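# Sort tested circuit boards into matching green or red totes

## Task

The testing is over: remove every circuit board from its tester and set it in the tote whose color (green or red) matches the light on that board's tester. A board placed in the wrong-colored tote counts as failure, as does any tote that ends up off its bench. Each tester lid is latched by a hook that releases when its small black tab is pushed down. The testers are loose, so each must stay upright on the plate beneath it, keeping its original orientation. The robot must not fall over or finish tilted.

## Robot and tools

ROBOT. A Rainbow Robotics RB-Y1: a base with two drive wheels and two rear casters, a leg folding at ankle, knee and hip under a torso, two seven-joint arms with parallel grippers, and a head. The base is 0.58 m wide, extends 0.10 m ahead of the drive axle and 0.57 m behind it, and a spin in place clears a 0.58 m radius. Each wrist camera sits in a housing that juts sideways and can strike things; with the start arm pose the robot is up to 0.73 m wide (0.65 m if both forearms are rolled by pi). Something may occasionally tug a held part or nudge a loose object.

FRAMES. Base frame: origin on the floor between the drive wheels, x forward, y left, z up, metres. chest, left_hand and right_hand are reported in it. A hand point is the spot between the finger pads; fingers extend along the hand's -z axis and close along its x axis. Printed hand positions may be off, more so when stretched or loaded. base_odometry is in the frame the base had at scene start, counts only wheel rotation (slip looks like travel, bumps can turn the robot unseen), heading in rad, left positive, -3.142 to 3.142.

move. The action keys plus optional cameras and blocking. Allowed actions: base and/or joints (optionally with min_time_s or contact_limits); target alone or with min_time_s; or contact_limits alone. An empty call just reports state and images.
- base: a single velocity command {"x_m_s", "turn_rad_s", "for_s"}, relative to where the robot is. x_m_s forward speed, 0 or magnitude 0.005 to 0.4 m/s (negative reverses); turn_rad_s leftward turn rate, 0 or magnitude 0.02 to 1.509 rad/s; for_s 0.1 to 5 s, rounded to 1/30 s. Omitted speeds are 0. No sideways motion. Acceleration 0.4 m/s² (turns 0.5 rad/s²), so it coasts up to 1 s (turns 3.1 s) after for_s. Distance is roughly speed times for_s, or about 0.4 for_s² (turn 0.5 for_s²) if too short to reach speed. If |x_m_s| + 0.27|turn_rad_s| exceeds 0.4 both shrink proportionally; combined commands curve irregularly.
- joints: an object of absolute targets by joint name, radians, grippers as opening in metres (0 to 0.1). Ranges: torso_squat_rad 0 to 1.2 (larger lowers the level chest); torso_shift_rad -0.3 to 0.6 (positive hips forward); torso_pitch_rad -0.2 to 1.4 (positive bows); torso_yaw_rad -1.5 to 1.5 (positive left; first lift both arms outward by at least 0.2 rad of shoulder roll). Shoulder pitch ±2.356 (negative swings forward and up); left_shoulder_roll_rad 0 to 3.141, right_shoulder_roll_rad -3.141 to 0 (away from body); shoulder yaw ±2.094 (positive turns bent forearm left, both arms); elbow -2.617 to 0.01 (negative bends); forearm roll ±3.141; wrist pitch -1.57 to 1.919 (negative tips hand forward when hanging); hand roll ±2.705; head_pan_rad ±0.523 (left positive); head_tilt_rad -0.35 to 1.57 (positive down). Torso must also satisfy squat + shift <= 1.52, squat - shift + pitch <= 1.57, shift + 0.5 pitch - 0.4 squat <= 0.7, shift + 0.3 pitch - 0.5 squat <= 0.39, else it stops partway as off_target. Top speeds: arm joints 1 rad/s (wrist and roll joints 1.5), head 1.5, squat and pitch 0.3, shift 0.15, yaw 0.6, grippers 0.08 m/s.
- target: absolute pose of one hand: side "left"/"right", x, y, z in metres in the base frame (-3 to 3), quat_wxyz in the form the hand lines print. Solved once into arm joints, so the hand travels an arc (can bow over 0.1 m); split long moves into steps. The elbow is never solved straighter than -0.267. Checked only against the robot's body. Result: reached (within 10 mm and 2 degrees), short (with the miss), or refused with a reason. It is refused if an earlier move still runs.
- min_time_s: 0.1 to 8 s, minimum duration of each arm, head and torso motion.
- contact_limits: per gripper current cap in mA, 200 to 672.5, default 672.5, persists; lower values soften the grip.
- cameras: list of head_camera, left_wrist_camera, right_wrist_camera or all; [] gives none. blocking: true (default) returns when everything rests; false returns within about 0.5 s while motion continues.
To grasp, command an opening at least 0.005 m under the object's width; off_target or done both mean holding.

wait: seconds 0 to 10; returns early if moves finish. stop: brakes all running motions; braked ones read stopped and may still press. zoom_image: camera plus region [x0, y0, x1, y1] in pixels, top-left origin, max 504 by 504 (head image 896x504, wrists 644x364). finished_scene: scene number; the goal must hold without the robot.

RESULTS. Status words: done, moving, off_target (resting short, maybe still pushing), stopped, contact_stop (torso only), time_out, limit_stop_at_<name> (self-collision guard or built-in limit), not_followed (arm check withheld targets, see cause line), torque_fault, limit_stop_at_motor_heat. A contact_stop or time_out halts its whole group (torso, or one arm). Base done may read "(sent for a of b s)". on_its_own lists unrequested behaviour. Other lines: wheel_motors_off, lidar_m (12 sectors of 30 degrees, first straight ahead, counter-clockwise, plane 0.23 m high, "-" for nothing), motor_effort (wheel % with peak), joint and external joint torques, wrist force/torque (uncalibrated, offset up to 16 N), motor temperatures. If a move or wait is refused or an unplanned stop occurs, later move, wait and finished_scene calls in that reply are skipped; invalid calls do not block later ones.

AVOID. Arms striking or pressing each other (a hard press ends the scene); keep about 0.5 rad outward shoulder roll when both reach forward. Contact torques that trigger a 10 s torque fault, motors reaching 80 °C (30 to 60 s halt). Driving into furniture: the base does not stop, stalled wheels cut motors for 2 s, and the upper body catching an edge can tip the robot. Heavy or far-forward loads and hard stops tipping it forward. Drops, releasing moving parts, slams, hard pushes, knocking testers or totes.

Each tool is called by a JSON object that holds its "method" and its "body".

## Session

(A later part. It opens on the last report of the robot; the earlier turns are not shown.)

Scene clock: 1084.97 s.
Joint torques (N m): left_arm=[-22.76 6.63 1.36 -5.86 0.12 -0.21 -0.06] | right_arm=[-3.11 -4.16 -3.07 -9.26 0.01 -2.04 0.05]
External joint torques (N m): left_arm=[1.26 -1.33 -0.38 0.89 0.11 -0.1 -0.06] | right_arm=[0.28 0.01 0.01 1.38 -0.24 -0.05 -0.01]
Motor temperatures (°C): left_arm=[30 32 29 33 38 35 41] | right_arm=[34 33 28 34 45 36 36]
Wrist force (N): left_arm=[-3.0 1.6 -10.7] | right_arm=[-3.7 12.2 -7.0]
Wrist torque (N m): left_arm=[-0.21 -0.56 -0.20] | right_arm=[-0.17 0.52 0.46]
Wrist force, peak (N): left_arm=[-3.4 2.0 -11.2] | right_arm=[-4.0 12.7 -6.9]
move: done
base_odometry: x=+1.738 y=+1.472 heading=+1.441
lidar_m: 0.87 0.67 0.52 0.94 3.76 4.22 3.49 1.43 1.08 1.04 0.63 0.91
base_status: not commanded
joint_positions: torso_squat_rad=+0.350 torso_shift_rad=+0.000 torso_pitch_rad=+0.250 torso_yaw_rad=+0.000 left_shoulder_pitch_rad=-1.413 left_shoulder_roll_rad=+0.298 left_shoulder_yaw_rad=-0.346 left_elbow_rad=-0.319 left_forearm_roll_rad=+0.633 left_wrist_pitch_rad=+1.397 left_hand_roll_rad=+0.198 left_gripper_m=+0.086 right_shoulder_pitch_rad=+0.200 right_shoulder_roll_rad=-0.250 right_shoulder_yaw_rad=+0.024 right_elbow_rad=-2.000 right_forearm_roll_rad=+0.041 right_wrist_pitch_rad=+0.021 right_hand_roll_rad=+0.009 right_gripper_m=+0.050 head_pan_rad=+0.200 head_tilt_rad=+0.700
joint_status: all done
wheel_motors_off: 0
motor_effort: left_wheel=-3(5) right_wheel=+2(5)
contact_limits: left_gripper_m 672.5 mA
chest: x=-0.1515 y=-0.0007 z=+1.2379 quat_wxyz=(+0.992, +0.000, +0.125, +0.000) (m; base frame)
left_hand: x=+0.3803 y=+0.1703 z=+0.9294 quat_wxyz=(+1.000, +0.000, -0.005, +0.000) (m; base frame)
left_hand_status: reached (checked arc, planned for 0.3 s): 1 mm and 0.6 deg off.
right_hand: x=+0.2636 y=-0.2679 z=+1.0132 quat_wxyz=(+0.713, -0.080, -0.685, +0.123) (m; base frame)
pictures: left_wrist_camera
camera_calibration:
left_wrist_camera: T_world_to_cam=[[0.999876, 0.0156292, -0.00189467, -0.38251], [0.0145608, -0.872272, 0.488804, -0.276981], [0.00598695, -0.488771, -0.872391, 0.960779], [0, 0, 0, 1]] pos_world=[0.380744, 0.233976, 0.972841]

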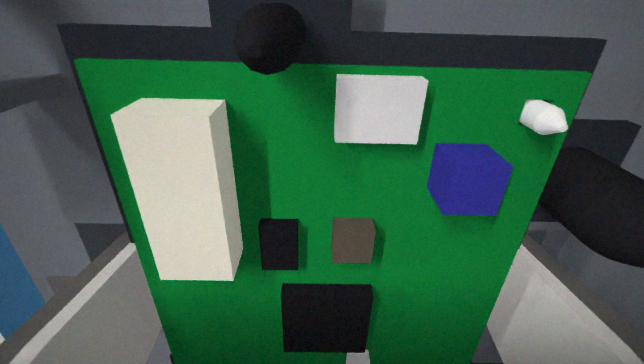

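{"method": "move", "body": {"joints": {"left_gripper_m":0.06}, "cameras": ["left_wrist_camera"]}}

{"method": "move", "body": {"target": {"side":"left","x":0.381,"y":0.170,"z":0.939,"quat_wxyz":[1,0,0,0]}, "min_time_s": 1, "cameras": ["left_wrist_camera","head_camera"]}}

Scene clock: 1090.47 s.
Joint torques (N m): left_arm=[-22.81 6.68 1.44 -5.74 0.08 -0.19 -0.04] | right_arm=[-3.24 -4.21 -2.99 -9.27 0.03 -2.08 0.09]
External joint torques (N m): left_arm=[1.21 -1.28 -0.3 1.02 0.06 -0.07 -0.04] | right_arm=[0.16 -0.04 0.09 1.36 -0.22 -0.09 0.04]
Motor temperatures (°C): left_arm=[31 32 29 33 38 35 41] | right_arm=[34 33 28 34 45 36 36]
Wrist force (N): left_arm=[-2.2 1.4 -10.8] | right_arm=[-3.7 12.5 -6.8]
Wrist torque (N m): left_arm=[-0.17 -0.55 -0.29] | right_arm=[-0.23 0.53 0.47]
Wrist force, peak (N): left_arm=[-3.3 1.7 -11.0] | right_arm=[-3.7 12.7 -7.2]
move: off_target
base_odometry: x=+1.738 y=+1.472 heading=+1.441
lidar_m: 0.87 0.65 0.52 0.93 3.76 4.22 3.50 1.42 1.07 1.04 0.63 0.90
base_status: not commanded
joint_positions: torso_squat_rad=+0.350 torso_shift_rad=+0.000 torso_pitch_rad=+0.250 torso_yaw_rad=+0.000 left_shoulder_pitch_rad=-1.413 left_shoulder_roll_rad=+0.298 left_shoulder_yaw_rad=-0.346 left_elbow_rad=-0.319 left_forearm_roll_rad=+0.633 left_wrist_pitch_rad=+1.397 left_hand_roll_rad=+0.198 left_gripper_m=+0.071 right_shoulder_pitch_rad=+0.200 right_shoulder_roll_rad=-0.250 right_shoulder_yaw_rad=+0.024 right_elbow_rad=-2.000 right_forearm_roll_rad=+0.041 right_wrist_pitch_rad=+0.021 right_hand_roll_rad=+0.009 right_gripper_m=+0.050 head_pan_rad=+0.200 head_tilt_rad=+0.700
joint_status: left_gripper_m off_target (ended at +0.071, target +0.060)
wheel_motors_off: 0
motor_effort: left_wheel=-4(5) right_wheel=+4(5)
contact_limits: left_gripper_m 672.5 mA
chest: x=-0.1515 y=-0.0007 z=+1.2379 quat_wxyz=(+0.992, +0.000, +0.125, +0.000) (m; base frame)
left_hand: x=+0.3803 y=+0.1703 z=+0.9294 quat_wxyz=(+1.000, +0.000, -0.005, +0.000) (m; base frame)
right_hand: x=+0.2636 y=-0.2679 z=+1.0132 quat_wxyz=(+0.713, -0.080, -0.685, +0.123) (m; base frame)
pictures: left_wrist_camera
camera_calibration:
left_wrist_camera: T_world_to_cam=[[0.999876, 0.015629, -0.00189083, -0.382514], [0.0145588, -0.872272, 0.488805, -0.276981], [0.00599021, -0.488772, -0.872391, 0.960778], [0, 0, 0, 1]] pos_world=[0.380744, 0.233976, 0.972841]

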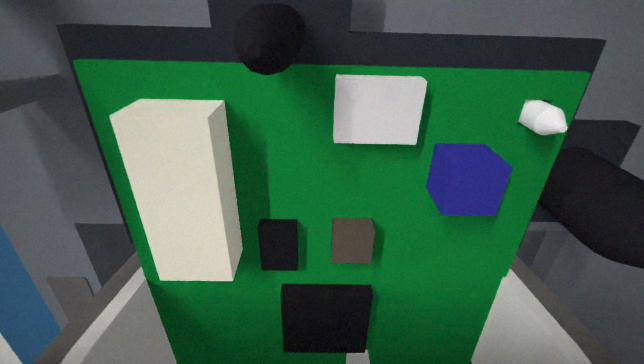

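Scene clock: 1091.80 s.
Joint torques (N m): left_arm=[-24.16 9.47 2.87 -5.43 0.44 0.12 -0.18] | right_arm=[-3.23 -4 -3.19 -9.26 -0.03 -2 0.13]
External joint torques (N m): left_arm=[0 1.41 1.18 1.33 0.43 0.22 -0.18] | right_arm=[0.16 0.17 -0.1 1.37 -0.28 -0.01 0.08]
Motor temperatures (°C): left_arm=[31 32 29 33 38 35 41] | right_arm=[34 33 28 34 45 36 36]
Wrist force (N): left_arm=[-3.5 1.8 -11.2] | right_arm=[-3.9 12.0 -6.8]
Wrist torque (N m): left_arm=[-0.23 -0.57 -0.23] | right_arm=[-0.15 0.50 0.48]
Wrist force, peak (N): left_arm=[-5.4 3.5 -13.0] | right_arm=[-3.8 12.8 -7.0]
move: done
base_odometry: x=+1.738 y=+1.472 heading=+1.441
lidar_m: 0.87 0.67 0.52 0.94 3.75 4.22 3.51 1.43 1.07 1.04 0.63 0.90
base_status: not commanded
joint_positions: torso_squat_rad=+0.350 torso_shift_rad=+0.000 torso_pitch_rad=+0.250 torso_yaw_rad=+0.000 left_shoulder_pitch_rad=-1.436 left_shoulder_roll_rad=+0.302 left_shoulder_yaw_rad=-0.343 left_elbow_rad=-0.307 left_forearm_roll_rad=+0.637 left_wrist_pitch_rad=+1.420 left_hand_roll_rad=+0.194 left_gripper_m=+0.071 right_shoulder_pitch_rad=+0.200 right_shoulder_roll_rad=-0.250 right_shoulder_yaw_rad=+0.024 right_elbow_rad=-2.000 right_forearm_roll_rad=+0.041 right_wrist_pitch_rad=+0.021 right_hand_roll_rad=+0.009 right_gripper_m=+0.050 head_pan_rad=+0.200 head_tilt_rad=+0.700
joint_status: all done
wheel_motors_off: 0
motor_effort: left_wheel=-5(5) right_wheel=+3(5)
contact_limits: left_gripper_m 672.5 mA
chest: x=-0.1515 y=-0.0007 z=+1.2379 quat_wxyz=(+0.992, +0.000, +0.125, +0.000) (m; base frame)
left_hand: x=+0.3810 y=+0.1698 z=+0.9386 quat_wxyz=(+1.000, +0.000, +0.000, +0.000) (m; base frame)
left_hand_status: reached (checked arc, planned for 1.0 s): 0 mm and 0.1 deg off.
right_hand: x=+0.2636 y=-0.2679 z=+1.0132 quat_wxyz=(+0.713, -0.080, -0.685, +0.123) (m; base frame)
pictures: head_camera, left_wrist_camera
camera_calibration:
head_camera: T_world_to_cam=[[0.222844, -0.974804, -0.00983705, 0.0295134], [-0.767788, -0.169284, -0.617935, 0.878167], [0.600701, 0.145256, -0.786168, 1.10886], [0, 0, 0, 1]] pos_world=[0.00157536, 0.0163602, 1.41469]
left_wrist_camera: T_world_to_cam=[[0.999821, 0.0149635, -0.0115812, -0.3739], [0.0187146, -0.872321, 0.488575, -0.28335], [-0.00279175, -0.488705, -0.872445, 0.971959], [0, 0, 0, 1]] pos_world=[0.381849, 0.233423, 0.982088]

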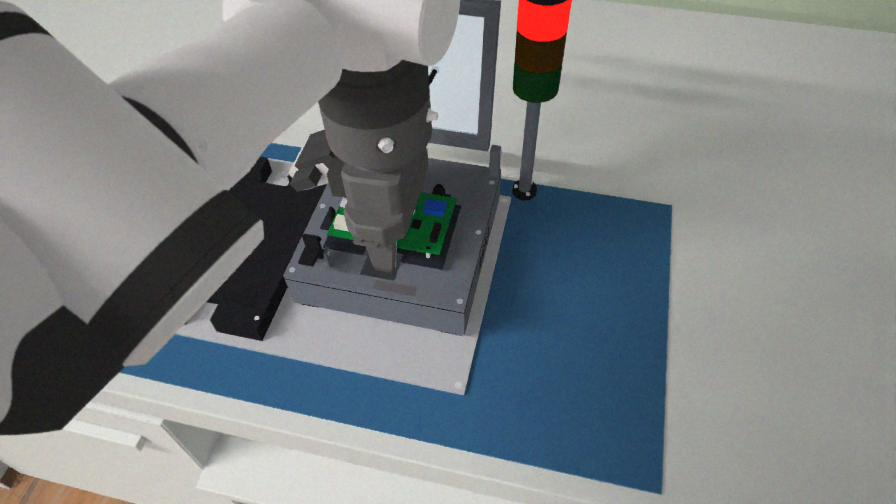

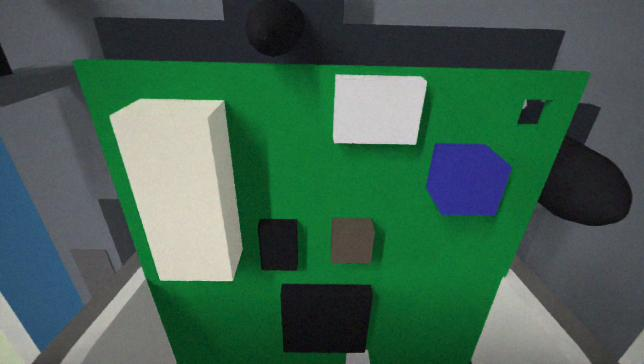

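{"method": "move", "body": {"target": {"side":"left","x":0.380,"y":0.1685,"z":0.960,"quat_wxyz":[1,0,0,0]}, "min_time_s": 1.5, "cameras": ["left_wrist_camera","head_camera"]}}

Scene clock: 1109.73 s.
Joint torques (N m): left_arm=[-21.66 9.03 3.49 -7.19 0.4 0.27 0.38] | right_arm=[-3.23 -3.95 -3.04 -9.28 -0.02 -1.98 0.03]
External joint torques (N m): left_arm=[2.43 0.96 0.85 -0.24 0.38 0.34 0.38] | right_arm=[0.16 0.22 0.05 1.35 -0.27 0.01 -0.02]
Motor temperatures (°C): left_arm=[31 32 29 33 38 35 41] | right_arm=[34 33 28 34 45 36 36]
Wrist force (N): left_arm=[-2.9 1.8 -11.0] | right_arm=[-3.8 12.1 -7.1]
Wrist torque (N m): left_arm=[-0.21 -0.53 -0.18] | right_arm=[-0.17 0.53 0.47]
Wrist force, peak (N): left_arm=[-2.2 -7.1 -12.4] | right_arm=[-3.7 12.7 -7.0]
move: done
base_odometry: x=+1.738 y=+1.472 heading=+1.441
lidar_m: 0.87 0.66 0.52 0.94 3.77 4.22 3.50 1.43 1.08 1.04 0.63 0.91
base_status: not commanded
joint_positions: torso_squat_rad=+0.350 torso_shift_rad=+0.000 torso_pitch_rad=+0.250 torso_yaw_rad=+0.000 left_shoulder_pitch_rad=-1.392 left_shoulder_roll_rad=+0.340 left_shoulder_yaw_rad=-0.342 left_elbow_rad=-0.489 left_forearm_roll_rad=+0.640 left_wrist_pitch_rad=+1.545 left_hand_roll_rad=+0.253 left_gripper_m=+0.071 right_shoulder_pitch_rad=+0.200 right_shoulder_roll_rad=-0.250 right_shoulder_yaw_rad=+0.024 right_elbow_rad=-2.000 right_forearm_roll_rad=+0.041 right_wrist_pitch_rad=+0.021 right_hand_roll_rad=+0.009 right_gripper_m=+0.050 head_pan_rad=+0.200 head_tilt_rad=+0.700
joint_status: all done
wheel_motors_off: 0
motor_effort: left_wheel=-4(6) right_wheel=+3(5)
contact_limits: left_gripper_m 672.5 mA
chest: x=-0.1515 y=-0.0008 z=+1.2379 quat_wxyz=(+0.992, +0.000, +0.125, +0.000) (m; base frame)
left_hand: x=+0.3799 y=+0.1683 z=+0.9601 quat_wxyz=(+1.000, +0.001, +0.005, +0.000) (m; base frame)
left_hand_status: reached (checked arc, planned for 1.5 s): 0 mm and 0.5 deg off.
right_hand: x=+0.2636 y=-0.2680 z=+1.0132 quat_wxyz=(+0.713, -0.080, -0.685, +0.123) (m; base frame)
pictures: head_camera, left_wrist_camera
camera_calibration:
head_camera: T_world_to_cam=[[0.222809, -0.974812, -0.00985707, 0.0295068], [-0.767795, -0.169243, -0.617939, 0.878166], [0.600706, 0.14525, -0.786164, 1.10886], [0, 0, 0, 1]] pos_world=[0.00157596, 0.0163244, 1.41469]
left_wrist_camera: T_world_to_cam=[[0.999653, 0.0147205, -0.0218304, -0.362642], [0.0234933, -0.873025, 0.487109, -0.29535], [-0.011888, -0.487453, -0.873068, 0.993805], [0, 0, 0, 1]] pos_world=[0.38127, 0.231924, 1.00361]

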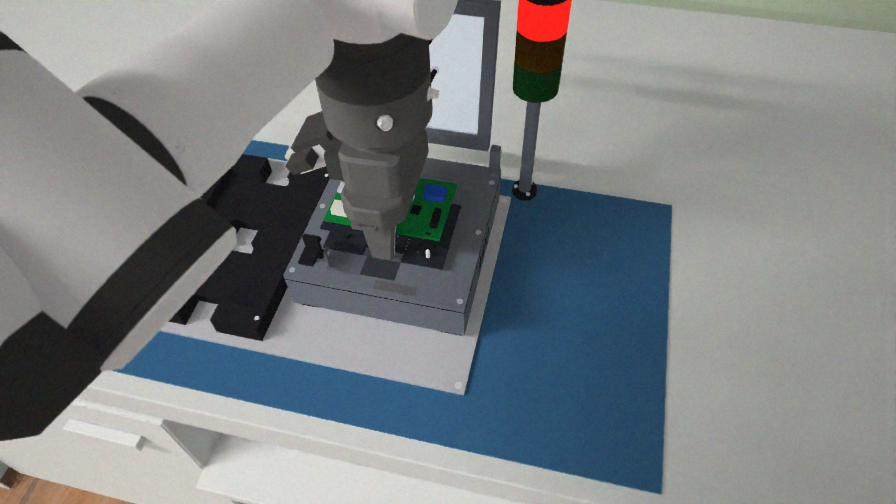

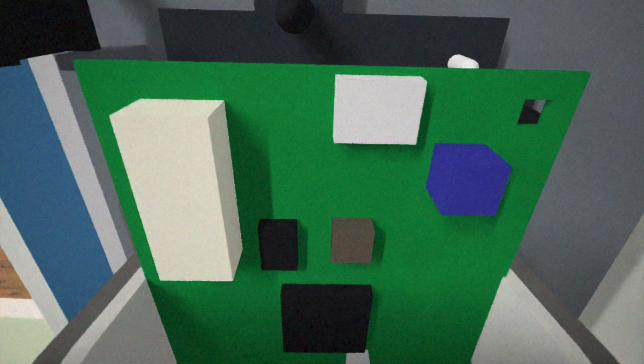

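Free and clear.

{"method": "move", "body": {"target": {"side":"left","x":0.378,"y":0.1685,"z":1.08,"quat_wxyz":[1,0,0,0]}, "cameras": []}}

{"method": "move", "body": {"target": {"side":"left","x":0.32,"y":0.16,"z":1.10,"quat_wxyz":[1,0,0,0]}, "cameras": ["head_camera"]}}

{"method": "move", "body": {"base": {"x_m_s":-0.4,"for_s":1.5}, "joints": {"head_tilt_rad":0.35,"head_pan_rad":0}, "cameras": ["head_camera"]}}

{"method": "move", "body": {"base": {"turn_rad_s":1.4,"for_s":2.193}, "cameras": ["head_camera"]}}

Scene clock: 1115.90 s.
Joint torques (N m): left_arm=[-22.27 8.39 4.44 -5.9 0.28 -0.24 0.16] | right_arm=[-3.34 -4.04 -2.89 -9.32 -0.04 -2.04 0.04]
External joint torques (N m): left_arm=[1.97 -0.17 0.3 0.87 0.26 -0.17 0.16] | right_arm=[0.05 0.13 0.2 1.32 -0.29 -0.06 -0.02]
Motor temperatures (°C): left_arm=[31 32 29 33 38 35 41] | right_arm=[34 33 28 34 45 36 36]
Wrist force (N): left_arm=[-2.9 1.5 -11.1] | right_arm=[-3.6 12.4 -7.1]
Wrist torque (N m): left_arm=[-0.20 -0.54 -0.22] | right_arm=[-0.21 0.52 0.49]
Wrist force, peak (N): left_arm=[-4.2 1.1 -12.9] | right_arm=[-3.8 12.7 -7.5]
move: done
base_odometry: x=+1.738 y=+1.472 heading=+1.441
lidar_m: 0.87 0.67 0.52 0.94 3.76 4.22 3.50 1.43 1.07 1.04 0.63 0.91
base_status: not commanded
joint_positions: torso_squat_rad=+0.350 torso_shift_rad=+0.000 torso_pitch_rad=+0.250 torso_yaw_rad=+0.000 left_shoulder_pitch_rad=-1.461 left_shoulder_roll_rad=+0.454 left_shoulder_yaw_rad=-0.295 left_elbow_rad=-0.803 left_forearm_roll_rad=+0.693 left_wrist_pitch_rad=+1.899 left_hand_roll_rad=+0.360 left_gripper_m=+0.071 right_shoulder_pitch_rad=+0.200 right_shoulder_roll_rad=-0.250 right_shoulder_yaw_rad=+0.024 right_elbow_rad=-2.000 right_forearm_roll_rad=+0.041 right_wrist_pitch_rad=+0.021 right_hand_roll_rad=+0.009 right_gripper_m=+0.050 head_pan_rad=+0.200 head_tilt_rad=+0.700
joint_status: all done
wheel_motors_off: 0
motor_effort: left_wheel=-5(5) right_wheel=+3(4)
contact_limits: left_gripper_m 672.5 mA
chest: x=-0.1515 y=-0.0007 z=+1.2379 quat_wxyz=(+0.992, +0.000, +0.125, +0.000) (m; base frame)
left_hand: x=+0.3777 y=+0.1690 z=+1.0801 quat_wxyz=(+1.000, +0.001, +0.005, +0.000) (m; base frame)
left_hand_status: reached (checked arc, planned for 0.6 s): 1 mm and 0.5 deg off.
right_hand: x=+0.2636 y=-0.2679 z=+1.0132 quat_wxyz=(+0.713, -0.080, -0.685, +0.123) (m; base frame)
pictures: none
No camera images: "cameras" was empty.

Scene clock: 1117.23 s.
Joint torques (N m): left_arm=[-20.42 8.26 8.5 -2.77 0.08 -0.22 -0.24] | right_arm=[-3.2 -3.83 -2.85 -9.29 0 -2.05 0.16]
External joint torques (N m): left_arm=[1.31 -0.18 -0.31 0.21 0.05 -0.17 -0.24] | right_arm=[0.19 0.35 0.24 1.34 -0.25 -0.07 0.11]
Motor temperatures (°C): left_arm=[31 32 29 33 38 35 41] | right_arm=[34 33 28 34 45 36 36]
Wrist force (N): left_arm=[-3.1 1.5 -10.7] | right_arm=[-3.9 12.3 -7.0]
Wrist torque (N m): left_arm=[-0.19 -0.58 -0.24] | right_arm=[-0.19 0.49 0.48]
Wrist force, peak (N): left_arm=[-3.7 1.6 -11.7] | right_arm=[-3.7 12.6 -7.3]
move: done
base_odometry: x=+1.738 y=+1.472 heading=+1.441
lidar_m: 0.87 0.67 0.52 0.94 3.77 4.22 3.50 1.43 1.08 1.05 0.62 0.91
base_status: not commanded
joint_positions: torso_squat_rad=+0.350 torso_shift_rad=+0.000 torso_pitch_rad=+0.250 torso_yaw_rad=+0.000 left_shoulder_pitch_rad=-1.409 left_shoulder_roll_rad=+0.767 left_shoulder_yaw_rad=-0.704 left_elbow_rad=-1.333 left_forearm_roll_rad=+1.256 left_wrist_pitch_rad=+1.871 left_hand_roll_rad=+0.783 left_gripper_m=+0.071 right_shoulder_pitch_rad=+0.200 right_shoulder_roll_rad=-0.250 right_shoulder_yaw_rad=+0.024 right_elbow_rad=-2.000 right_forearm_roll_rad=+0.041 right_wrist_pitch_rad=+0.021 right_hand_roll_rad=+0.009 right_gripper_m=+0.050 head_pan_rad=+0.200 head_tilt_rad=+0.700
joint_status: all done
wheel_motors_off: 0
motor_effort: left_wheel=-3(5) right_wheel=+4(6)
contact_limits: left_gripper_m 672.5 mA
chest: x=-0.1515 y=-0.0007 z=+1.2379 quat_wxyz=(+0.992, +0.000, +0.125, +0.000) (m; base frame)
left_hand: x=+0.3196 y=+0.1598 z=+1.1003 quat_wxyz=(+1.000, +0.000, +0.002, -0.001) (m; base frame)
left_hand_status: reached (checked arc, planned for 0.9 s): 1 mm and 0.3 deg off.
right_hand: x=+0.2636 y=-0.2679 z=+1.0131 quat_wxyz=(+0.713, -0.080, -0.685, +0.123) (m; base frame)
pictures: head_camera
camera_calibration:
head_camera: T_world_to_cam=[[0.222875, -0.974798, -0.00982447, 0.0295155], [-0.767803, -0.16932, -0.617907, 0.878133], [0.600671, 0.145259, -0.78619, 1.10888], [0, 0, 0, 1]] pos_world=[0.00158311, 0.0163827, 1.41469]

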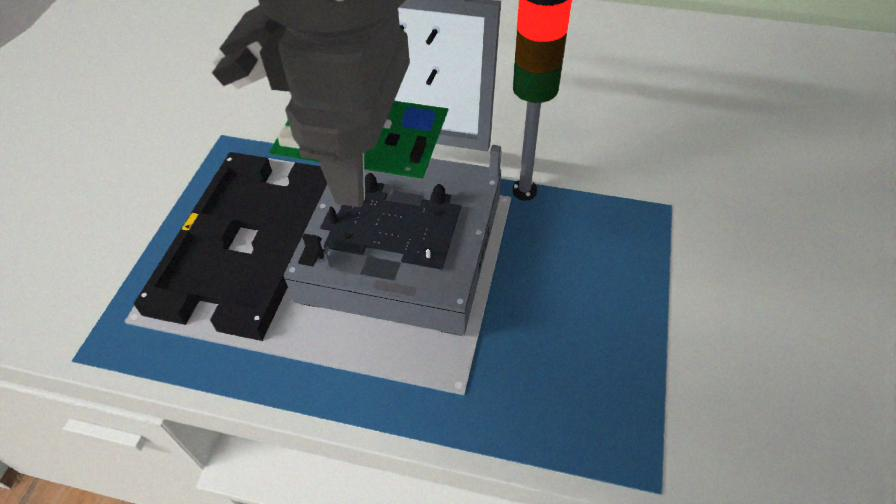

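Scene clock: 1120.43 s.
Joint torques (N m): left_arm=[-20.48 8.61 8.48 -2.66 0.17 -0.14 -0.25] | right_arm=[-3.52 -3.85 -2.86 -9.27 -0.01 -2.02 0.03]
External joint torques (N m): left_arm=[1.25 0.17 -0.34 0.31 0.14 -0.08 -0.25] | right_arm=[-0.13 0.32 0.23 1.37 -0.26 -0.03 -0.02]
Motor temperatures (°C): left_arm=[31 32 29 33 38 35 41] | right_arm=[34 33 28 34 45 36 36]
Wrist force (N): left_arm=[-3.0 1.4 -10.8] | right_arm=[-3.7 12.4 -6.8]
Wrist torque (N m): left_arm=[-0.20 -0.58 -0.23] | right_arm=[-0.20 0.50 0.47]
Wrist force, peak (N): left_arm=[-2.6 1.3 -11.4] | right_arm=[-3.6 12.7 -7.2]
move: done
base_odometry: x=+1.661 y=+0.877 heading=+1.440
lidar_m: 1.47 0.96 1.18 3.61 3.79 3.64 3.37 1.40 1.06 1.02 1.05 0.99
base_status: done (sent for 1.5 of 1.5 s)
joint_positions: torso_squat_rad=+0.350 torso_shift_rad=+0.000 torso_pitch_rad=+0.250 torso_yaw_rad=+0.000 left_shoulder_pitch_rad=-1.408 left_shoulder_roll_rad=+0.767 left_shoulder_yaw_rad=-0.704 left_elbow_rad=-1.333 left_forearm_roll_rad=+1.256 left_wrist_pitch_rad=+1.871 left_hand_roll_rad=+0.783 left_gripper_m=+0.071 right_shoulder_pitch_rad=+0.200 right_shoulder_roll_rad=-0.250 right_shoulder_yaw_rad=+0.024 right_elbow_rad=-2.000 right_forearm_roll_rad=+0.041 right_wrist_pitch_rad=+0.021 right_hand_roll_rad=+0.009 right_gripper_m=+0.050 head_pan_rad=+0.000 head_tilt_rad=+0.350
joint_status: all done
wheel_motors_off: 0
motor_effort: left_wheel=-3(23) right_wheel=+6(30)
contact_limits: left_gripper_m 672.5 mA
chest: x=-0.1515 y=-0.0007 z=+1.2379 quat_wxyz=(+0.992, +0.000, +0.125, +0.000) (m; base frame)
left_hand: x=+0.3196 y=+0.1598 z=+1.1003 quat_wxyz=(+1.000, +0.000, +0.002, -0.001) (m; base frame)
right_hand: x=+0.2636 y=-0.2679 z=+1.0132 quat_wxyz=(+0.713, -0.080, -0.685, +0.123) (m; base frame)
pictures: head_camera
camera_calibration:
head_camera: T_world_to_cam=[[0.015452, -0.998759, 0.0473491, -0.0687882], [-0.531297, -0.0483177, -0.845807, 1.22237], [0.847045, -0.012087, -0.531384, 0.765204], [0, 0, 0, 1]] pos_world=[0.00234275, -0.000391586, 1.44376]

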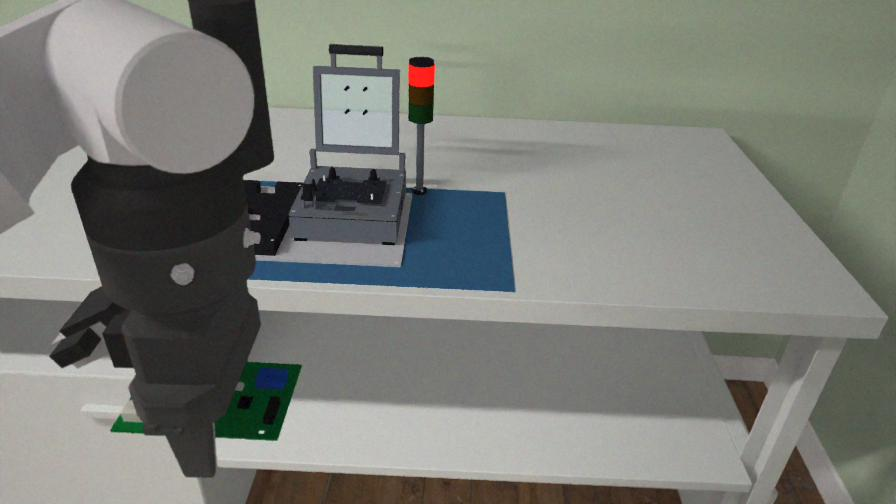

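Scene clock: 1125.17 s.
Joint torques (N m): left_arm=[-20.53 8.21 8.56 -2.69 0.18 -0.29 -0.29] | right_arm=[-3.32 -4.08 -3.02 -9.24 -0.12 -2.05 0.05]
External joint torques (N m): left_arm=[1.2 -0.23 -0.26 0.29 0.15 -0.23 -0.29] | right_arm=[0.07 0.09 0.07 1.4 -0.37 -0.07 0]
Motor temperatures (°C): left_arm=[31 32 29 33 38 35 41] | right_arm=[34 33 28 34 45 36 36]
Wrist force (N): left_arm=[-2.9 1.4 -10.6] | right_arm=[-3.6 12.3 -6.8]
Wrist torque (N m): left_arm=[-0.19 -0.56 -0.24] | right_arm=[-0.20 0.52 0.48]
Wrist force, peak (N): left_arm=[-3.0 0.9 -11.2] | right_arm=[-3.7 12.8 -7.4]
move: done
base_odometry: x=+1.661 y=+0.877 heading=-2.423
lidar_m: 3.89 3.47 1.73 1.10 0.99 1.00 1.02 1.47 0.98 1.03 2.77 3.63
base_status: done (sent for 2.2 of 2.2 s)
joint_positions: torso_squat_rad=+0.350 torso_shift_rad=+0.000 torso_pitch_rad=+0.250 torso_yaw_rad=+0.000 left_shoulder_pitch_rad=-1.408 left_shoulder_roll_rad=+0.767 left_shoulder_yaw_rad=-0.704 left_elbow_rad=-1.333 left_forearm_roll_rad=+1.256 left_wrist_pitch_rad=+1.871 left_hand_roll_rad=+0.783 left_gripper_m=+0.071 right_shoulder_pitch_rad=+0.200 right_shoulder_roll_rad=-0.250 right_shoulder_yaw_rad=+0.024 right_elbow_rad=-2.000 right_forearm_roll_rad=+0.041 right_wrist_pitch_rad=+0.021 right_hand_roll_rad=+0.009 right_gripper_m=+0.050 head_pan_rad=+0.000 head_tilt_rad=+0.350
joint_status: not commanded
wheel_motors_off: 0
motor_effort: left_wheel=+1(27) right_wheel=+4(27)
contact_limits: left_gripper_m 672.5 mA
chest: x=-0.1515 y=-0.0007 z=+1.2379 quat_wxyz=(+0.992, +0.000, +0.125, +0.000) (m; base frame)
left_hand: x=+0.3196 y=+0.1598 z=+1.1003 quat_wxyz=(+1.000, +0.000, +0.002, -0.001) (m; base frame)
right_hand: x=+0.2636 y=-0.2679 z=+1.0132 quat_wxyz=(+0.713, -0.080, -0.685, +0.123) (m; base frame)
pictures: head_camera
camera_calibration:
head_camera: T_world_to_cam=[[0.0154333, -0.99876, 0.0473334, -0.0687864], [-0.531283, -0.0482948, -0.845817, 1.22238], [0.847054, -0.0120937, -0.53137, 0.765202], [0, 0, 0, 1]] pos_world=[0.0023231, -0.000412549, 1.44377]

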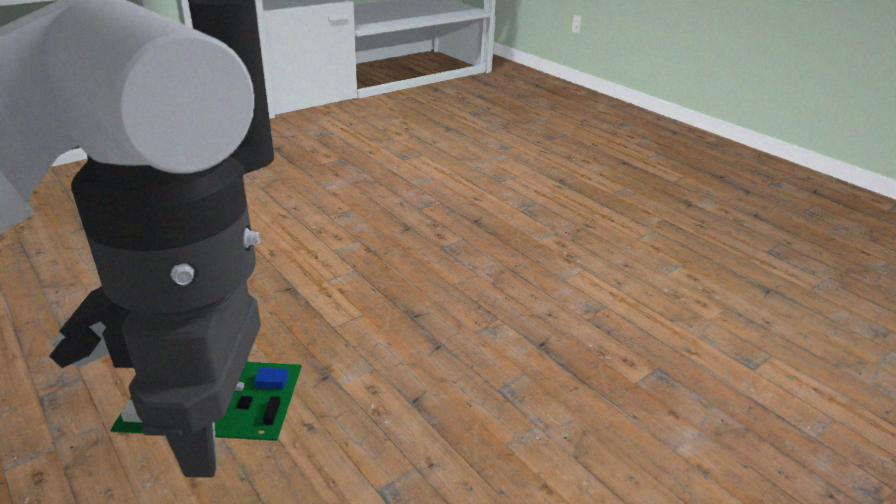

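{"method": "move", "body": {"base": {"x_m_s":0.4,"for_s":5}, "cameras": []}}

{"method": "move", "body": {"base": {"x_m_s":0.4,"for_s":3.7}, "joints": {"head_tilt_rad":0.3}, "cameras": ["head_camera"]}}

{"method": "move", "body": {"base": {"turn_rad_s":1.4,"for_s":1.2}, "cameras": ["head_camera"]}}

Scene clock: 1141.30 s.
Joint torques (N m): left_arm=[-20.62 8.19 8.43 -2.82 0.17 -0.21 -0.26] | right_arm=[-3.35 -3.98 -2.94 -9.33 0.01 -2.03 0.05]
External joint torques (N m): left_arm=[1.11 -0.25 -0.38 0.15 0.14 -0.15 -0.26] | right_arm=[0.03 0.19 0.15 1.3 -0.24 -0.05 0]
Motor temperatures (°C): left_arm=[31 32 29 33 38 35 41] | right_arm=[34 33 28 34 45 36 36]
Wrist force (N): left_arm=[-3.1 1.3 -10.9] | right_arm=[-3.8 12.3 -7.1]
Wrist torque (N m): left_arm=[-0.18 -0.57 -0.23] | right_arm=[-0.20 0.48 0.48]
Wrist force, peak (N): left_arm=[-3.2 1.3 -11.2] | right_arm=[-4.0 12.6 -7.6]
move: done
base_odometry: x=+0.155 y=-0.440 heading=-2.423
lidar_m: 2.74 1.94 2.32 2.38 2.27 2.28 2.79 2.33 2.40 2.59 2.33 2.35
base_status: done (sent for 5 of 5 s)
joint_positions: torso_squat_rad=+0.350 torso_shift_rad=+0.000 torso_pitch_rad=+0.250 torso_yaw_rad=+0.000 left_shoulder_pitch_rad=-1.409 left_shoulder_roll_rad=+0.767 left_shoulder_yaw_rad=-0.704 left_elbow_rad=-1.333 left_forearm_roll_rad=+1.256 left_wrist_pitch_rad=+1.871 left_hand_roll_rad=+0.783 left_gripper_m=+0.071 right_shoulder_pitch_rad=+0.200 right_shoulder_roll_rad=-0.250 right_shoulder_yaw_rad=+0.024 right_elbow_rad=-2.000 right_forearm_roll_rad=+0.041 right_wrist_pitch_rad=+0.021 right_hand_roll_rad=+0.009 right_gripper_m=+0.050 head_pan_rad=+0.000 head_tilt_rad=+0.350
joint_status: not commanded
wheel_motors_off: 0
motor_effort: left_wheel=+1(28) right_wheel=-1(29)
contact_limits: left_gripper_m 672.5 mA
chest: x=-0.1515 y=-0.0007 z=+1.2379 quat_wxyz=(+0.992, +0.000, +0.125, +0.000) (m; base frame)
left_hand: x=+0.3197 y=+0.1598 z=+1.1003 quat_wxyz=(+1.000, +0.000, +0.003, -0.001) (m; base frame)
right_hand: x=+0.2636 y=-0.2679 z=+1.0131 quat_wxyz=(+0.713, -0.080, -0.685, +0.123) (m; base frame)
pictures: none
No camera images: "cameras" was empty.

Scene clock: 1146.57 s.
Joint torques (N m): left_arm=[-20.6 8.43 8.52 -2.73 0.16 -0.22 -0.27] | right_arm=[-3.11 -4.21 -2.79 -9.28 0 -1.98 0.1]
External joint torques (N m): left_arm=[1.13 -0.01 -0.29 0.24 0.12 -0.16 -0.27] | right_arm=[0.28 -0.04 0.3 1.36 -0.25 0.01 0.05]
Motor temperatures (°C): left_arm=[31 32 29 33 38 35 41] | right_arm=[34 33 28 34 45 36 36]
Wrist force (N): left_arm=[-2.9 1.2 -11.0] | right_arm=[-3.5 12.4 -7.1]
Wrist torque (N m): left_arm=[-0.15 -0.56 -0.25] | right_arm=[-0.20 0.53 0.48]
Wrist force, peak (N): left_arm=[-3.6 1.3 -11.2] | right_arm=[-3.6 12.8 -7.3]
move: done
base_odometry: x=-0.959 y=-1.414 heading=-2.423
lidar_m: 1.27 1.03 0.84 1.04 2.35 3.20 3.88 3.60 2.47 1.53 1.39 1.39
base_status: done (sent for 3.7 of 3.7 s)
joint_positions: torso_squat_rad=+0.350 torso_shift_rad=+0.000 torso_pitch_rad=+0.250 torso_yaw_rad=+0.000 left_shoulder_pitch_rad=-1.409 left_shoulder_roll_rad=+0.767 left_shoulder_yaw_rad=-0.704 left_elbow_rad=-1.333 left_forearm_roll_rad=+1.256 left_wrist_pitch_rad=+1.871 left_hand_roll_rad=+0.783 left_gripper_m=+0.071 right_shoulder_pitch_rad=+0.200 right_shoulder_roll_rad=-0.250 right_shoulder_yaw_rad=+0.024 right_elbow_rad=-2.000 right_forearm_roll_rad=+0.041 right_wrist_pitch_rad=+0.021 right_hand_roll_rad=+0.009 right_gripper_m=+0.050 head_pan_rad=+0.000 head_tilt_rad=+0.300
joint_status: all done
wheel_motors_off: 0
motor_effort: left_wheel=+1(26) right_wheel=-1(20)
contact_limits: left_gripper_m 672.5 mA
chest: x=-0.1515 y=-0.0007 z=+1.2379 quat_wxyz=(+0.992, +0.000, +0.125, +0.000) (m; base frame)
left_hand: x=+0.3197 y=+0.1598 z=+1.1003 quat_wxyz=(+1.000, +0.000, +0.002, -0.001) (m; base frame)
right_hand: x=+0.2636 y=-0.2679 z=+1.0131 quat_wxyz=(+0.713, -0.080, -0.685, +0.123) (m; base frame)
pictures: head_camera
camera_calibration:
head_camera: T_world_to_cam=[[0.0130062, -0.99876, 0.0480458, -0.0699986], [-0.488415, -0.0482733, -0.871275, 1.26217], [0.872515, -0.0121343, -0.488437, 0.705971], [0, 0, 0, 1]] pos_world=[0.00140159, -0.000416334, 1.44788]

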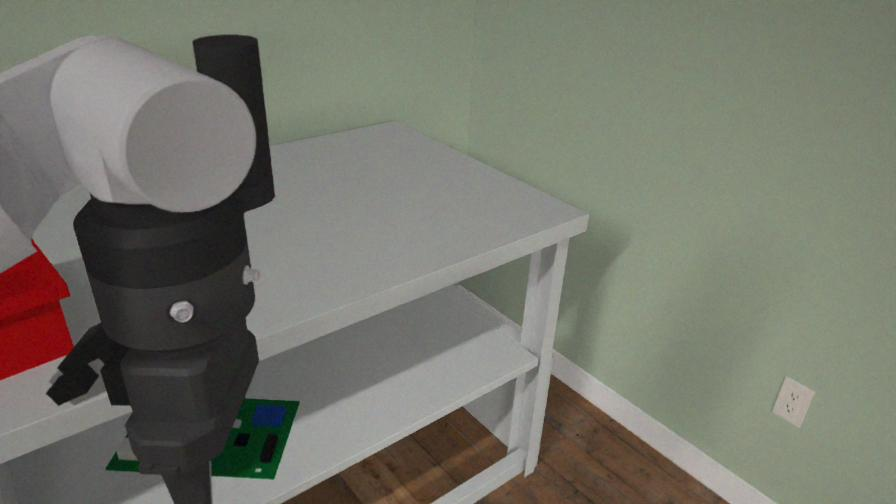

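Scene clock: 1149.27 s.
Joint torques (N m): left_arm=[-20.56 8.12 8.5 -2.76 0.16 -0.23 -0.21] | right_arm=[-3.4 -3.71 -2.76 -9.33 0.01 -2.01 0.05]
External joint torques (N m): left_arm=[1.16 -0.32 -0.32 0.21 0.13 -0.17 -0.21] | right_arm=[-0.01 0.47 0.33 1.3 -0.24 -0.02 -0.01]
Motor temperatures (°C): left_arm=[31 32 29 33 38 35 41] | right_arm=[34 33 28 34 45 36 36]
Wrist force (N): left_arm=[-3.0 1.4 -11.1] | right_arm=[-3.6 12.5 -7.1]
Wrist torque (N m): left_arm=[-0.19 -0.57 -0.24] | right_arm=[-0.20 0.52 0.47]
Wrist force, peak (N): left_arm=[-3.0 1.4 -11.1] | right_arm=[-3.9 12.8 -7.0]
move: done
base_odometry: x=-0.959 y=-1.414 heading=-1.703
lidar_m: 0.84 0.87 1.33 3.20 3.37 3.60 3.56 1.96 1.46 1.41 1.28 1.49
base_status: done (sent for 1.2 of 1.2 s)
joint_positions: torso_squat_rad=+0.350 torso_shift_rad=+0.000 torso_pitch_rad=+0.250 torso_yaw_rad=+0.000 left_shoulder_pitch_rad=-1.409 left_shoulder_roll_rad=+0.767 left_shoulder_yaw_rad=-0.704 left_elbow_rad=-1.333 left_forearm_roll_rad=+1.256 left_wrist_pitch_rad=+1.871 left_hand_roll_rad=+0.783 left_gripper_m=+0.071 right_shoulder_pitch_rad=+0.200 right_shoulder_roll_rad=-0.250 right_shoulder_yaw_rad=+0.024 right_elbow_rad=-2.000 right_forearm_roll_rad=+0.041 right_wrist_pitch_rad=+0.021 right_hand_roll_rad=+0.009 right_gripper_m=+0.050 head_pan_rad=+0.000 head_tilt_rad=+0.300
joint_status: not commanded
wheel_motors_off: 0
motor_effort: left_wheel=+1(25) right_wheel=+1(26)
contact_limits: left_gripper_m 672.5 mA
chest: x=-0.1515 y=-0.0007 z=+1.2379 quat_wxyz=(+0.992, +0.000, +0.125, +0.000) (m; base frame)
left_hand: x=+0.3197 y=+0.1598 z=+1.1003 quat_wxyz=(+1.000, +0.000, +0.003, -0.001) (m; base frame)
right_hand: x=+0.2636 y=-0.2679 z=+1.0131 quat_wxyz=(+0.713, -0.080, -0.685, +0.123) (m; base frame)
pictures: head_camera
camera_calibration:
head_camera: T_world_to_cam=[[0.0130064, -0.998761, 0.048032, -0.0699904], [-0.488419, -0.0482614, -0.871274, 1.26217], [0.872512, -0.0121276, -0.488442, 0.705972], [0, 0, 0, 1]] pos_world=[0.00140732, -0.000428028, 1.44788]

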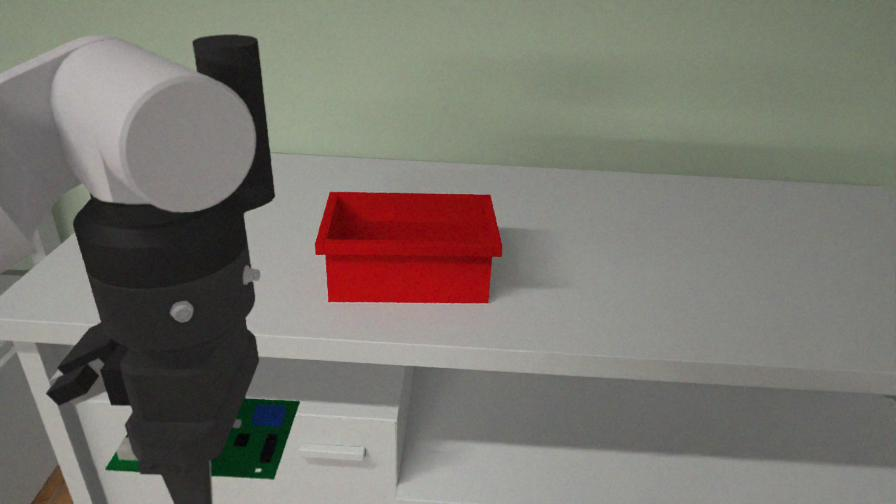

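{"method": "move", "body": {"base": {"x_m_s":0.3,"for_s":1.6}, "joints": {"head_tilt_rad":0.7,"head_pan_rad":0}, "cameras": ["head_camera","left_wrist_camera"]}}

Scene clock: 1163.33 s.
Joint torques (N m): left_arm=[-20.58 8.57 8.5 -2.68 0.2 -0.21 -0.26] | right_arm=[-3.34 -4.28 -3.05 -9.33 0.01 -2.01 0.09]
External joint torques (N m): left_arm=[1.15 0.13 -0.32 0.3 0.16 -0.15 -0.26] | right_arm=[0.04 -0.1 0.03 1.3 -0.24 -0.03 0.04]
Motor temperatures (°C): left_arm=[31 32 29 33 38 35 41] | right_arm=[34 33 28 34 45 36 36]
Wrist force (N): left_arm=[-2.9 1.2 -10.8] | right_arm=[-3.5 12.3 -7.1]
Wrist torque (N m): left_arm=[-0.15 -0.55 -0.24] | right_arm=[-0.20 0.54 0.48]
Wrist force, peak (N): left_arm=[-3.2 1.2 -11.2] | right_arm=[-3.8 12.5 -7.5]
move: done
base_odometry: x=-1.022 y=-1.890 heading=-1.703
lidar_m: 0.37 0.36 0.51 2.21 3.35 4.07 4.04 1.98 1.47 1.43 1.06 1.04
base_status: done (sent for 1.6 of 1.6 s)
joint_positions: torso_squat_rad=+0.350 torso_shift_rad=+0.000 torso_pitch_rad=+0.250 torso_yaw_rad=+0.000 left_shoulder_pitch_rad=-1.409 left_shoulder_roll_rad=+0.767 left_shoulder_yaw_rad=-0.704 left_elbow_rad=-1.333 left_forearm_roll_rad=+1.256 left_wrist_pitch_rad=+1.871 left_hand_roll_rad=+0.783 left_gripper_m=+0.071 right_shoulder_pitch_rad=+0.200 right_shoulder_roll_rad=-0.250 right_shoulder_yaw_rad=+0.024 right_elbow_rad=-2.000 right_forearm_roll_rad=+0.041 right_wrist_pitch_rad=+0.021 right_hand_roll_rad=+0.009 right_gripper_m=+0.050 head_pan_rad=+0.000 head_tilt_rad=+0.700
joint_status: all done
wheel_motors_off: 0
motor_effort: left_wheel=+1(28) right_wheel=-3(31)
contact_limits: left_gripper_m 672.5 mA
chest: x=-0.1515 y=-0.0007 z=+1.2379 quat_wxyz=(+0.992, +0.000, +0.125, +0.000) (m; base frame)
left_hand: x=+0.3197 y=+0.1598 z=+1.1003 quat_wxyz=(+1.000, +0.000, +0.003, -0.001) (m; base frame)
right_hand: x=+0.2636 y=-0.2679 z=+1.0131 quat_wxyz=(+0.713, -0.080, -0.685, +0.123) (m; base frame)
pictures: head_camera, left_wrist_camera
camera_calibration:
head_camera: T_world_to_cam=[[0.0310402, -0.998754, 0.0390854, -0.0557759], [-0.789124, -0.0484876, -0.612317, 0.868577], [0.613449, -0.0118368, -0.789645, 1.11467], [0, 0, 0, 1]] pos_world=[0.00335438, -0.000397108, 1.41422]
left_wrist_camera: T_world_to_cam=[[0.999748, 0.0141416, -0.0174415, -0.304], [0.020862, -0.872276, 0.488569, -0.370624], [-0.00830464, -0.488809, -0.872351, 1.10962], [0, 0, 0, 1]] pos_world=[0.320871, 0.223405, 1.14375]

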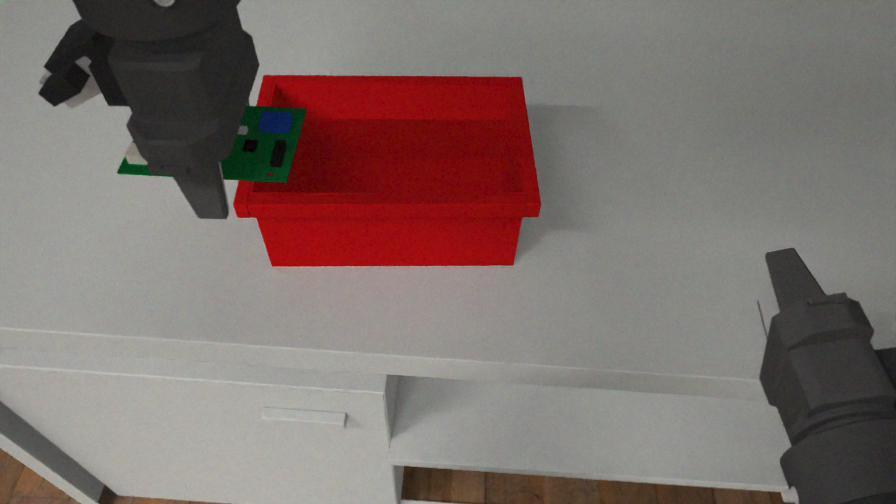

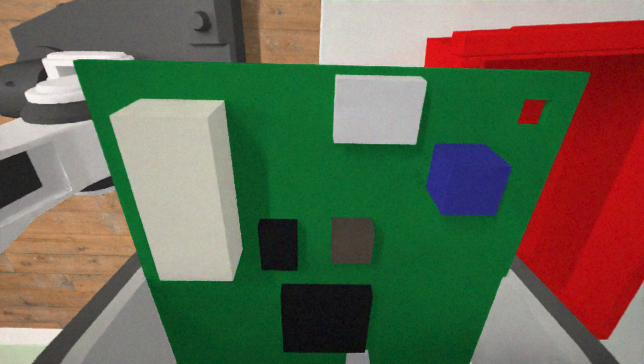

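{"method": "move", "body": {"base": {"x_m_s":0.1,"for_s":1.2}, "cameras": []}}

{"method": "move", "body": {"target": {"side":"left","x":0.36,"y":0.07,"z":1.10,"quat_wxyz":[1,0,0,0]}, "cameras": []}}

{"method": "move", "body": {"target": {"side":"left","x":0.41,"y":0.06,"z":1.07,"quat_wxyz":[1,0,0,0]}, "cameras": ["head_camera","left_wrist_camera"]}}

Scene clock: 1173.57 s.
Joint torques (N m): left_arm=[-20.6 8.42 8.32 -2.8 0.15 -0.24 -0.27] | right_arm=[-3.15 -3.87 -2.94 -9.25 0.09 -2.06 0.04]
External joint torques (N m): left_arm=[1.13 -0.02 -0.5 0.17 0.12 -0.18 -0.27] | right_arm=[0.24 0.3 0.14 1.38 -0.16 -0.07 -0.01]
Motor temperatures (°C): left_arm=[31 32 30 33 38 35 41] | right_arm=[34 33 28 34 45 36 36]
Wrist force (N): left_arm=[-3.1 1.3 -10.9] | right_arm=[-3.7 12.0 -7.2]
Wrist torque (N m): left_arm=[-0.18 -0.59 -0.24] | right_arm=[-0.14 0.52 0.47]
Wrist force, peak (N): left_arm=[-2.9 1.3 -11.2] | right_arm=[-3.8 12.6 -7.3]
move: done
base_odometry: x=-1.038 y=-2.009 heading=-1.702
lidar_m: 0.31 0.25 0.34 1.06 3.31 4.17 4.16 1.99 1.48 1.04 1.09 0.91
base_status: done (sent for 1.2 of 1.2 s)
joint_positions: torso_squat_rad=+0.350 torso_shift_rad=+0.000 torso_pitch_rad=+0.250 torso_yaw_rad=+0.000 left_shoulder_pitch_rad=-1.409 left_shoulder_roll_rad=+0.767 left_shoulder_yaw_rad=-0.704 left_elbow_rad=-1.333 left_forearm_roll_rad=+1.256 left_wrist_pitch_rad=+1.871 left_hand_roll_rad=+0.783 left_gripper_m=+0.071 right_shoulder_pitch_rad=+0.200 right_shoulder_roll_rad=-0.250 right_shoulder_yaw_rad=+0.024 right_elbow_rad=-2.000 right_forearm_roll_rad=+0.041 right_wrist_pitch_rad=+0.021 right_hand_roll_rad=+0.009 right_gripper_m=+0.050 head_pan_rad=+0.000 head_tilt_rad=+0.700
joint_status: not commanded
wheel_motors_off: 0
motor_effort: left_wheel=-1(24) right_wheel=-4(20)
contact_limits: left_gripper_m 672.5 mA
chest: x=-0.1514 y=-0.0007 z=+1.2379 quat_wxyz=(+0.992, +0.000, +0.125, +0.000) (m; base frame)
left_hand: x=+0.3197 y=+0.1598 z=+1.1002 quat_wxyz=(+1.000, +0.000, +0.003, -0.001) (m; base frame)
right_hand: x=+0.2637 y=-0.2679 z=+1.0131 quat_wxyz=(+0.713, -0.080, -0.685, +0.123) (m; base frame)
pictures: none
No camera images: "cameras" was empty.

Scene clock: 1175.03 s.
Joint torques (N m): left_arm=[-22.62 8.01 5.35 -2.52 0.01 -0.14 -0.09] | right_arm=[-3.13 -4.02 -2.97 -9.34 -0.05 -2.07 0.05]
External joint torques (N m): left_arm=[1.64 0.06 -0.94 1.1 -0.01 -0.07 -0.09] | right_arm=[0.26 0.15 0.12 1.3 -0.3 -0.08 0]
Motor temperatures (°C): left_arm=[31 32 30 33 38 35 41] | right_arm=[34 33 28 34 45 36 36]
Wrist force (N): left_arm=[-3.0 1.7 -10.9] | right_arm=[-3.6 12.2 -6.8]
Wrist torque (N m): left_arm=[-0.24 -0.56 -0.20] | right_arm=[-0.18 0.53 0.47]
Wrist force, peak (N): left_arm=[-3.5 2.1 -11.4] | right_arm=[-3.8 12.9 -7.1]
move: done
base_odometry: x=-1.038 y=-2.009 heading=-1.702
lidar_m: 0.31 0.25 0.34 1.06 3.31 4.18 4.16 1.98 1.48 1.04 1.08 0.91
base_status: not commanded
joint_positions: torso_squat_rad=+0.350 torso_shift_rad=+0.000 torso_pitch_rad=+0.250 torso_yaw_rad=+0.000 left_shoulder_pitch_rad=-1.655 left_shoulder_roll_rad=+0.441 left_shoulder_yaw_rad=-0.782 left_elbow_rad=-0.811 left_forearm_roll_rad=+1.165 left_wrist_pitch_rad=+1.775 left_hand_roll_rad=+0.680 left_gripper_m=+0.071 right_shoulder_pitch_rad=+0.200 right_shoulder_roll_rad=-0.250 right_shoulder_yaw_rad=+0.024 right_elbow_rad=-2.000 right_forearm_roll_rad=+0.041 right_wrist_pitch_rad=+0.021 right_hand_roll_rad=+0.009 right_gripper_m=+0.050 head_pan_rad=+0.000 head_tilt_rad=+0.700
joint_status: all done
wheel_motors_off: 0
motor_effort: left_wheel=+2(3) right_wheel=-4(6)
contact_limits: left_gripper_m 672.5 mA
chest: x=-0.1515 y=-0.0007 z=+1.2379 quat_wxyz=(+0.992, +0.000, +0.125, +0.000) (m; base frame)
left_hand: x=+0.3598 y=+0.0699 z=+1.1002 quat_wxyz=(+1.000, +0.000, -0.001, +0.000) (m; base frame)
left_hand_status: reached (checked arc, planned for 0.9 s): 0 mm and 0.1 deg off.
right_hand: x=+0.2636 y=-0.2679 z=+1.0131 quat_wxyz=(+0.713, -0.080, -0.685, +0.123) (m; base frame)
pictures: none
No camera images: "cameras" was empty.

Scene clock: 1176.67 s.
Joint torques (N m): left_arm=[-23.84 7.68 1.34 -2.99 0.11 -0.19 0.24] | right_arm=[-3.21 -3.8 -2.9 -9.22 0.01 -2.06 0.1]
External joint torques (N m): left_arm=[1.34 -0.93 -1.04 0.98 0.12 0.14 0.25] | right_arm=[0.18 0.37 0.18 1.41 -0.24 -0.08 0.05]
Motor temperatures (°C): left_arm=[31 32 30 33 38 35 41] | right_arm=[34 33 28 34 45 36 36]
Wrist force (N): left_arm=[-3.9 1.6 -11.0] | right_arm=[-3.7 12.2 -6.9]
Wrist torque (N m): left_arm=[-0.18 -0.60 -0.21] | right_arm=[-0.16 0.52 0.47]
Wrist force, peak (N): left_arm=[-4.5 0.7 -11.5] | right_arm=[-3.7 12.7 -7.3]
move: short
base_odometry: x=-1.038 y=-2.009 heading=-1.702
lidar_m: 0.31 0.25 0.33 1.06 3.32 4.18 4.15 1.98 1.47 1.04 1.08 0.92
base_status: not commanded
joint_positions: torso_squat_rad=+0.350 torso_shift_rad=+0.000 torso_pitch_rad=+0.250 torso_yaw_rad=+0.000 left_shoulder_pitch_rad=-1.780 left_shoulder_roll_rad=+0.245 left_shoulder_yaw_rad=-0.791 left_elbow_rad=-0.267 left_forearm_roll_rad=+1.101 left_wrist_pitch_rad=+1.477 left_hand_roll_rad=+0.411 left_gripper_m=+0.071 right_shoulder_pitch_rad=+0.200 right_shoulder_roll_rad=-0.250 right_shoulder_yaw_rad=+0.024 right_elbow_rad=-2.000 right_forearm_roll_rad=+0.041 right_wrist_pitch_rad=+0.021 right_hand_roll_rad=+0.009 right_gripper_m=+0.050 head_pan_rad=+0.000 head_tilt_rad=+0.700
joint_status: all done
wheel_motors_off: 0
motor_effort: left_wheel=+3(5) right_wheel=-2(5)
contact_limits: left_gripper_m 672.5 mA
chest: x=-0.1515 y=-0.0007 z=+1.2379 quat_wxyz=(+0.992, +0.000, +0.125, +0.000) (m; base frame)
left_hand: x=+0.4094 y=+0.0602 z=+1.0701 quat_wxyz=(+0.998, -0.018, -0.060, +0.000) (m; base frame)
left_hand_status: short (checked arc, as near as the solve gets, planned for 0.9 s): 1 mm and 7.1 deg off. The place is met; only the turn is off.
right_hand: x=+0.2636 y=-0.2679 z=+1.0131 quat_wxyz=(+0.713, -0.080, -0.685, +0.123) (m; base frame)
pictures: head_camera, left_wrist_camera
camera_calibration:
head_camera: T_world_to_cam=[[0.0310004, -0.998754, 0.0391075, -0.0557958], [-0.789109, -0.0484701, -0.612338, 0.868596], [0.613471, -0.0118773, -0.789628, 1.11466], [0, 0, 0, 1]] pos_world=[0.00333494, -0.000386232, 1.41422]
left_wrist_camera: T_world_to_cam=[[0.994192, 0.0170648, 0.106259, -0.523088], [-0.0406697, -0.85456, 0.517758, -0.451741], [0.0996399, -0.519072, -0.848903, 0.96791], [0, 0, 0, 1]] pos_world=[0.405235, 0.125302, 1.11114]

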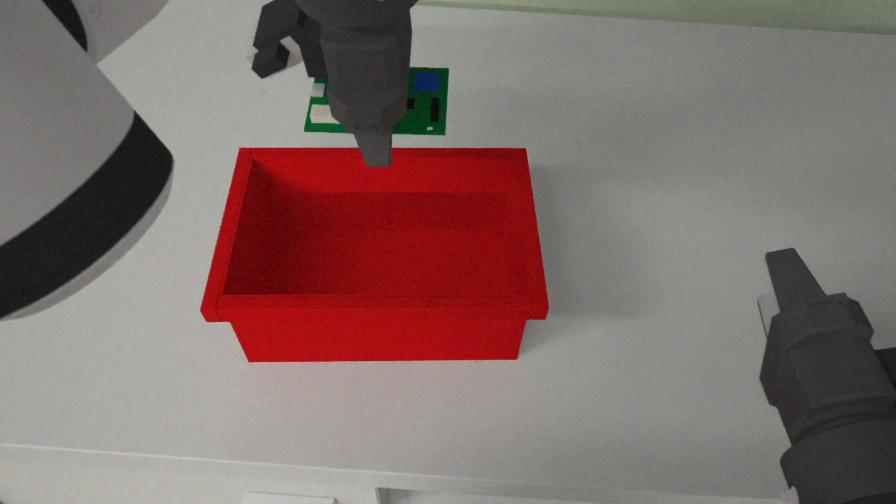

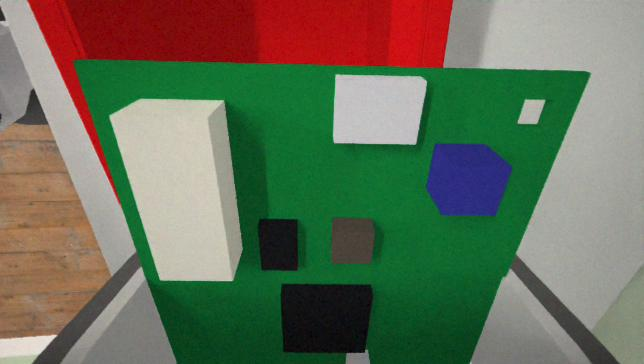

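{"method": "move", "body": {"target": {"side":"left","x":0.402,"y":0.06,"z":1.01,"quat_wxyz":[1,0,0,0]}, "cameras": ["head_camera","left_wrist_camera"]}}

Scene clock: 1189.50 s.
Joint torques (N m): left_arm=[-24.3 7.35 1.42 -3.67 0.2 -0.36 0.21] | right_arm=[-3.25 -3.94 -2.77 -9.38 0.01 -2.01 0.04]
External joint torques (N m): left_arm=[0.57 -0.56 -0.92 0.31 0.21 -0.05 0.22] | right_arm=[0.13 0.24 0.32 1.25 -0.24 -0.02 -0.01]
Motor temperatures (°C): left_arm=[31 32 29 33 38 35 41] | right_arm=[34 33 28 34 45 36 36]
Wrist force (N): left_arm=[-3.9 1.9 -11.0] | right_arm=[-3.7 12.6 -6.9]
Wrist torque (N m): left_arm=[-0.20 -0.62 -0.22] | right_arm=[-0.21 0.52 0.48]
Wrist force, peak (N): left_arm=[-4.3 1.5 -12.4] | right_arm=[-3.7 12.8 -7.0]
move: short
base_odometry: x=-1.038 y=-2.009 heading=-1.702
lidar_m: 0.30 0.25 0.34 1.06 3.32 4.18 4.16 1.98 1.47 1.04 1.08 0.91
base_status: not commanded
joint_positions: torso_squat_rad=+0.350 torso_shift_rad=+0.000 torso_pitch_rad=+0.250 torso_yaw_rad=+0.000 left_shoulder_pitch_rad=-1.674 left_shoulder_roll_rad=+0.207 left_shoulder_yaw_rad=-0.811 left_elbow_rad=-0.267 left_forearm_roll_rad=+1.081 left_wrist_pitch_rad=+1.377 left_hand_roll_rad=+0.416 left_gripper_m=+0.071 right_shoulder_pitch_rad=+0.200 right_shoulder_roll_rad=-0.250 right_shoulder_yaw_rad=+0.024 right_elbow_rad=-2.000 right_forearm_roll_rad=+0.041 right_wrist_pitch_rad=+0.021 right_hand_roll_rad=+0.009 right_gripper_m=+0.050 head_pan_rad=+0.000 head_tilt_rad=+0.700
joint_status: all done
wheel_motors_off: 0
motor_effort: left_wheel=+3(4) right_wheel=-3(5)
contact_limits: left_gripper_m 672.5 mA
chest: x=-0.1514 y=-0.0007 z=+1.2379 quat_wxyz=(+0.992, +0.000, +0.125, +0.000) (m; base frame)
left_hand: x=+0.4013 y=+0.0602 z=+1.0100 quat_wxyz=(+0.998, -0.016, -0.054, +0.000) (m; base frame)
left_hand_status: short (checked arc, as near as the solve gets, planned for 0.4 s): 1 mm and 6.5 deg off. The place is met; only the turn is off.
right_hand: x=+0.2636 y=-0.2679 z=+1.0131 quat_wxyz=(+0.713, -0.080, -0.685, +0.123) (m; base frame)
pictures: head_camera, left_wrist_camera
camera_calibration:
head_camera: T_world_to_cam=[[0.0310068, -0.998754, 0.0391085, -0.0557956], [-0.789133, -0.0484753, -0.612307, 0.868572], [0.613439, -0.0118761, -0.789653, 1.11467], [0, 0, 0, 1]] pos_world=[0.00336902, -0.000383858, 1.41421]
left_wrist_camera: T_world_to_cam=[[0.995271, 0.016968, 0.0956395, -0.49841], [-0.0349797, -0.85595, 0.515875, -0.42118], [0.090616, -0.516781, -0.851309, 0.92364], [0, 0, 0, 1]] pos_world=[0.397624, 0.125268, 1.05125]

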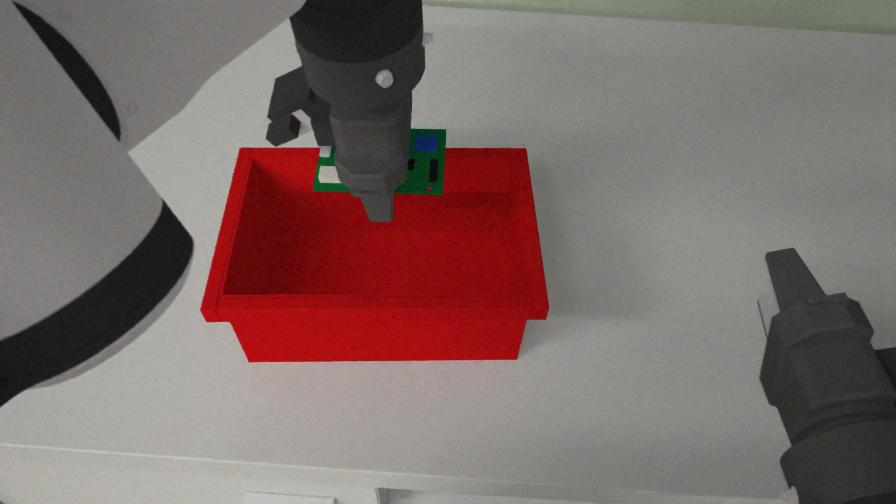

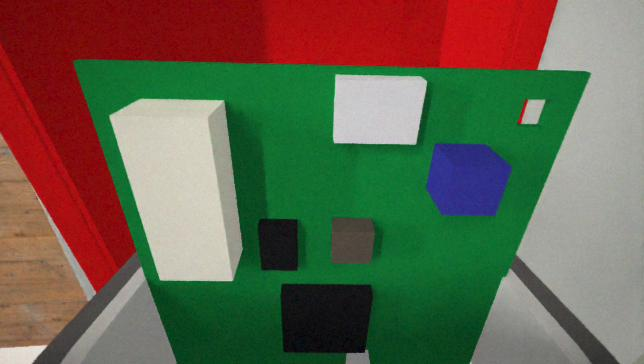

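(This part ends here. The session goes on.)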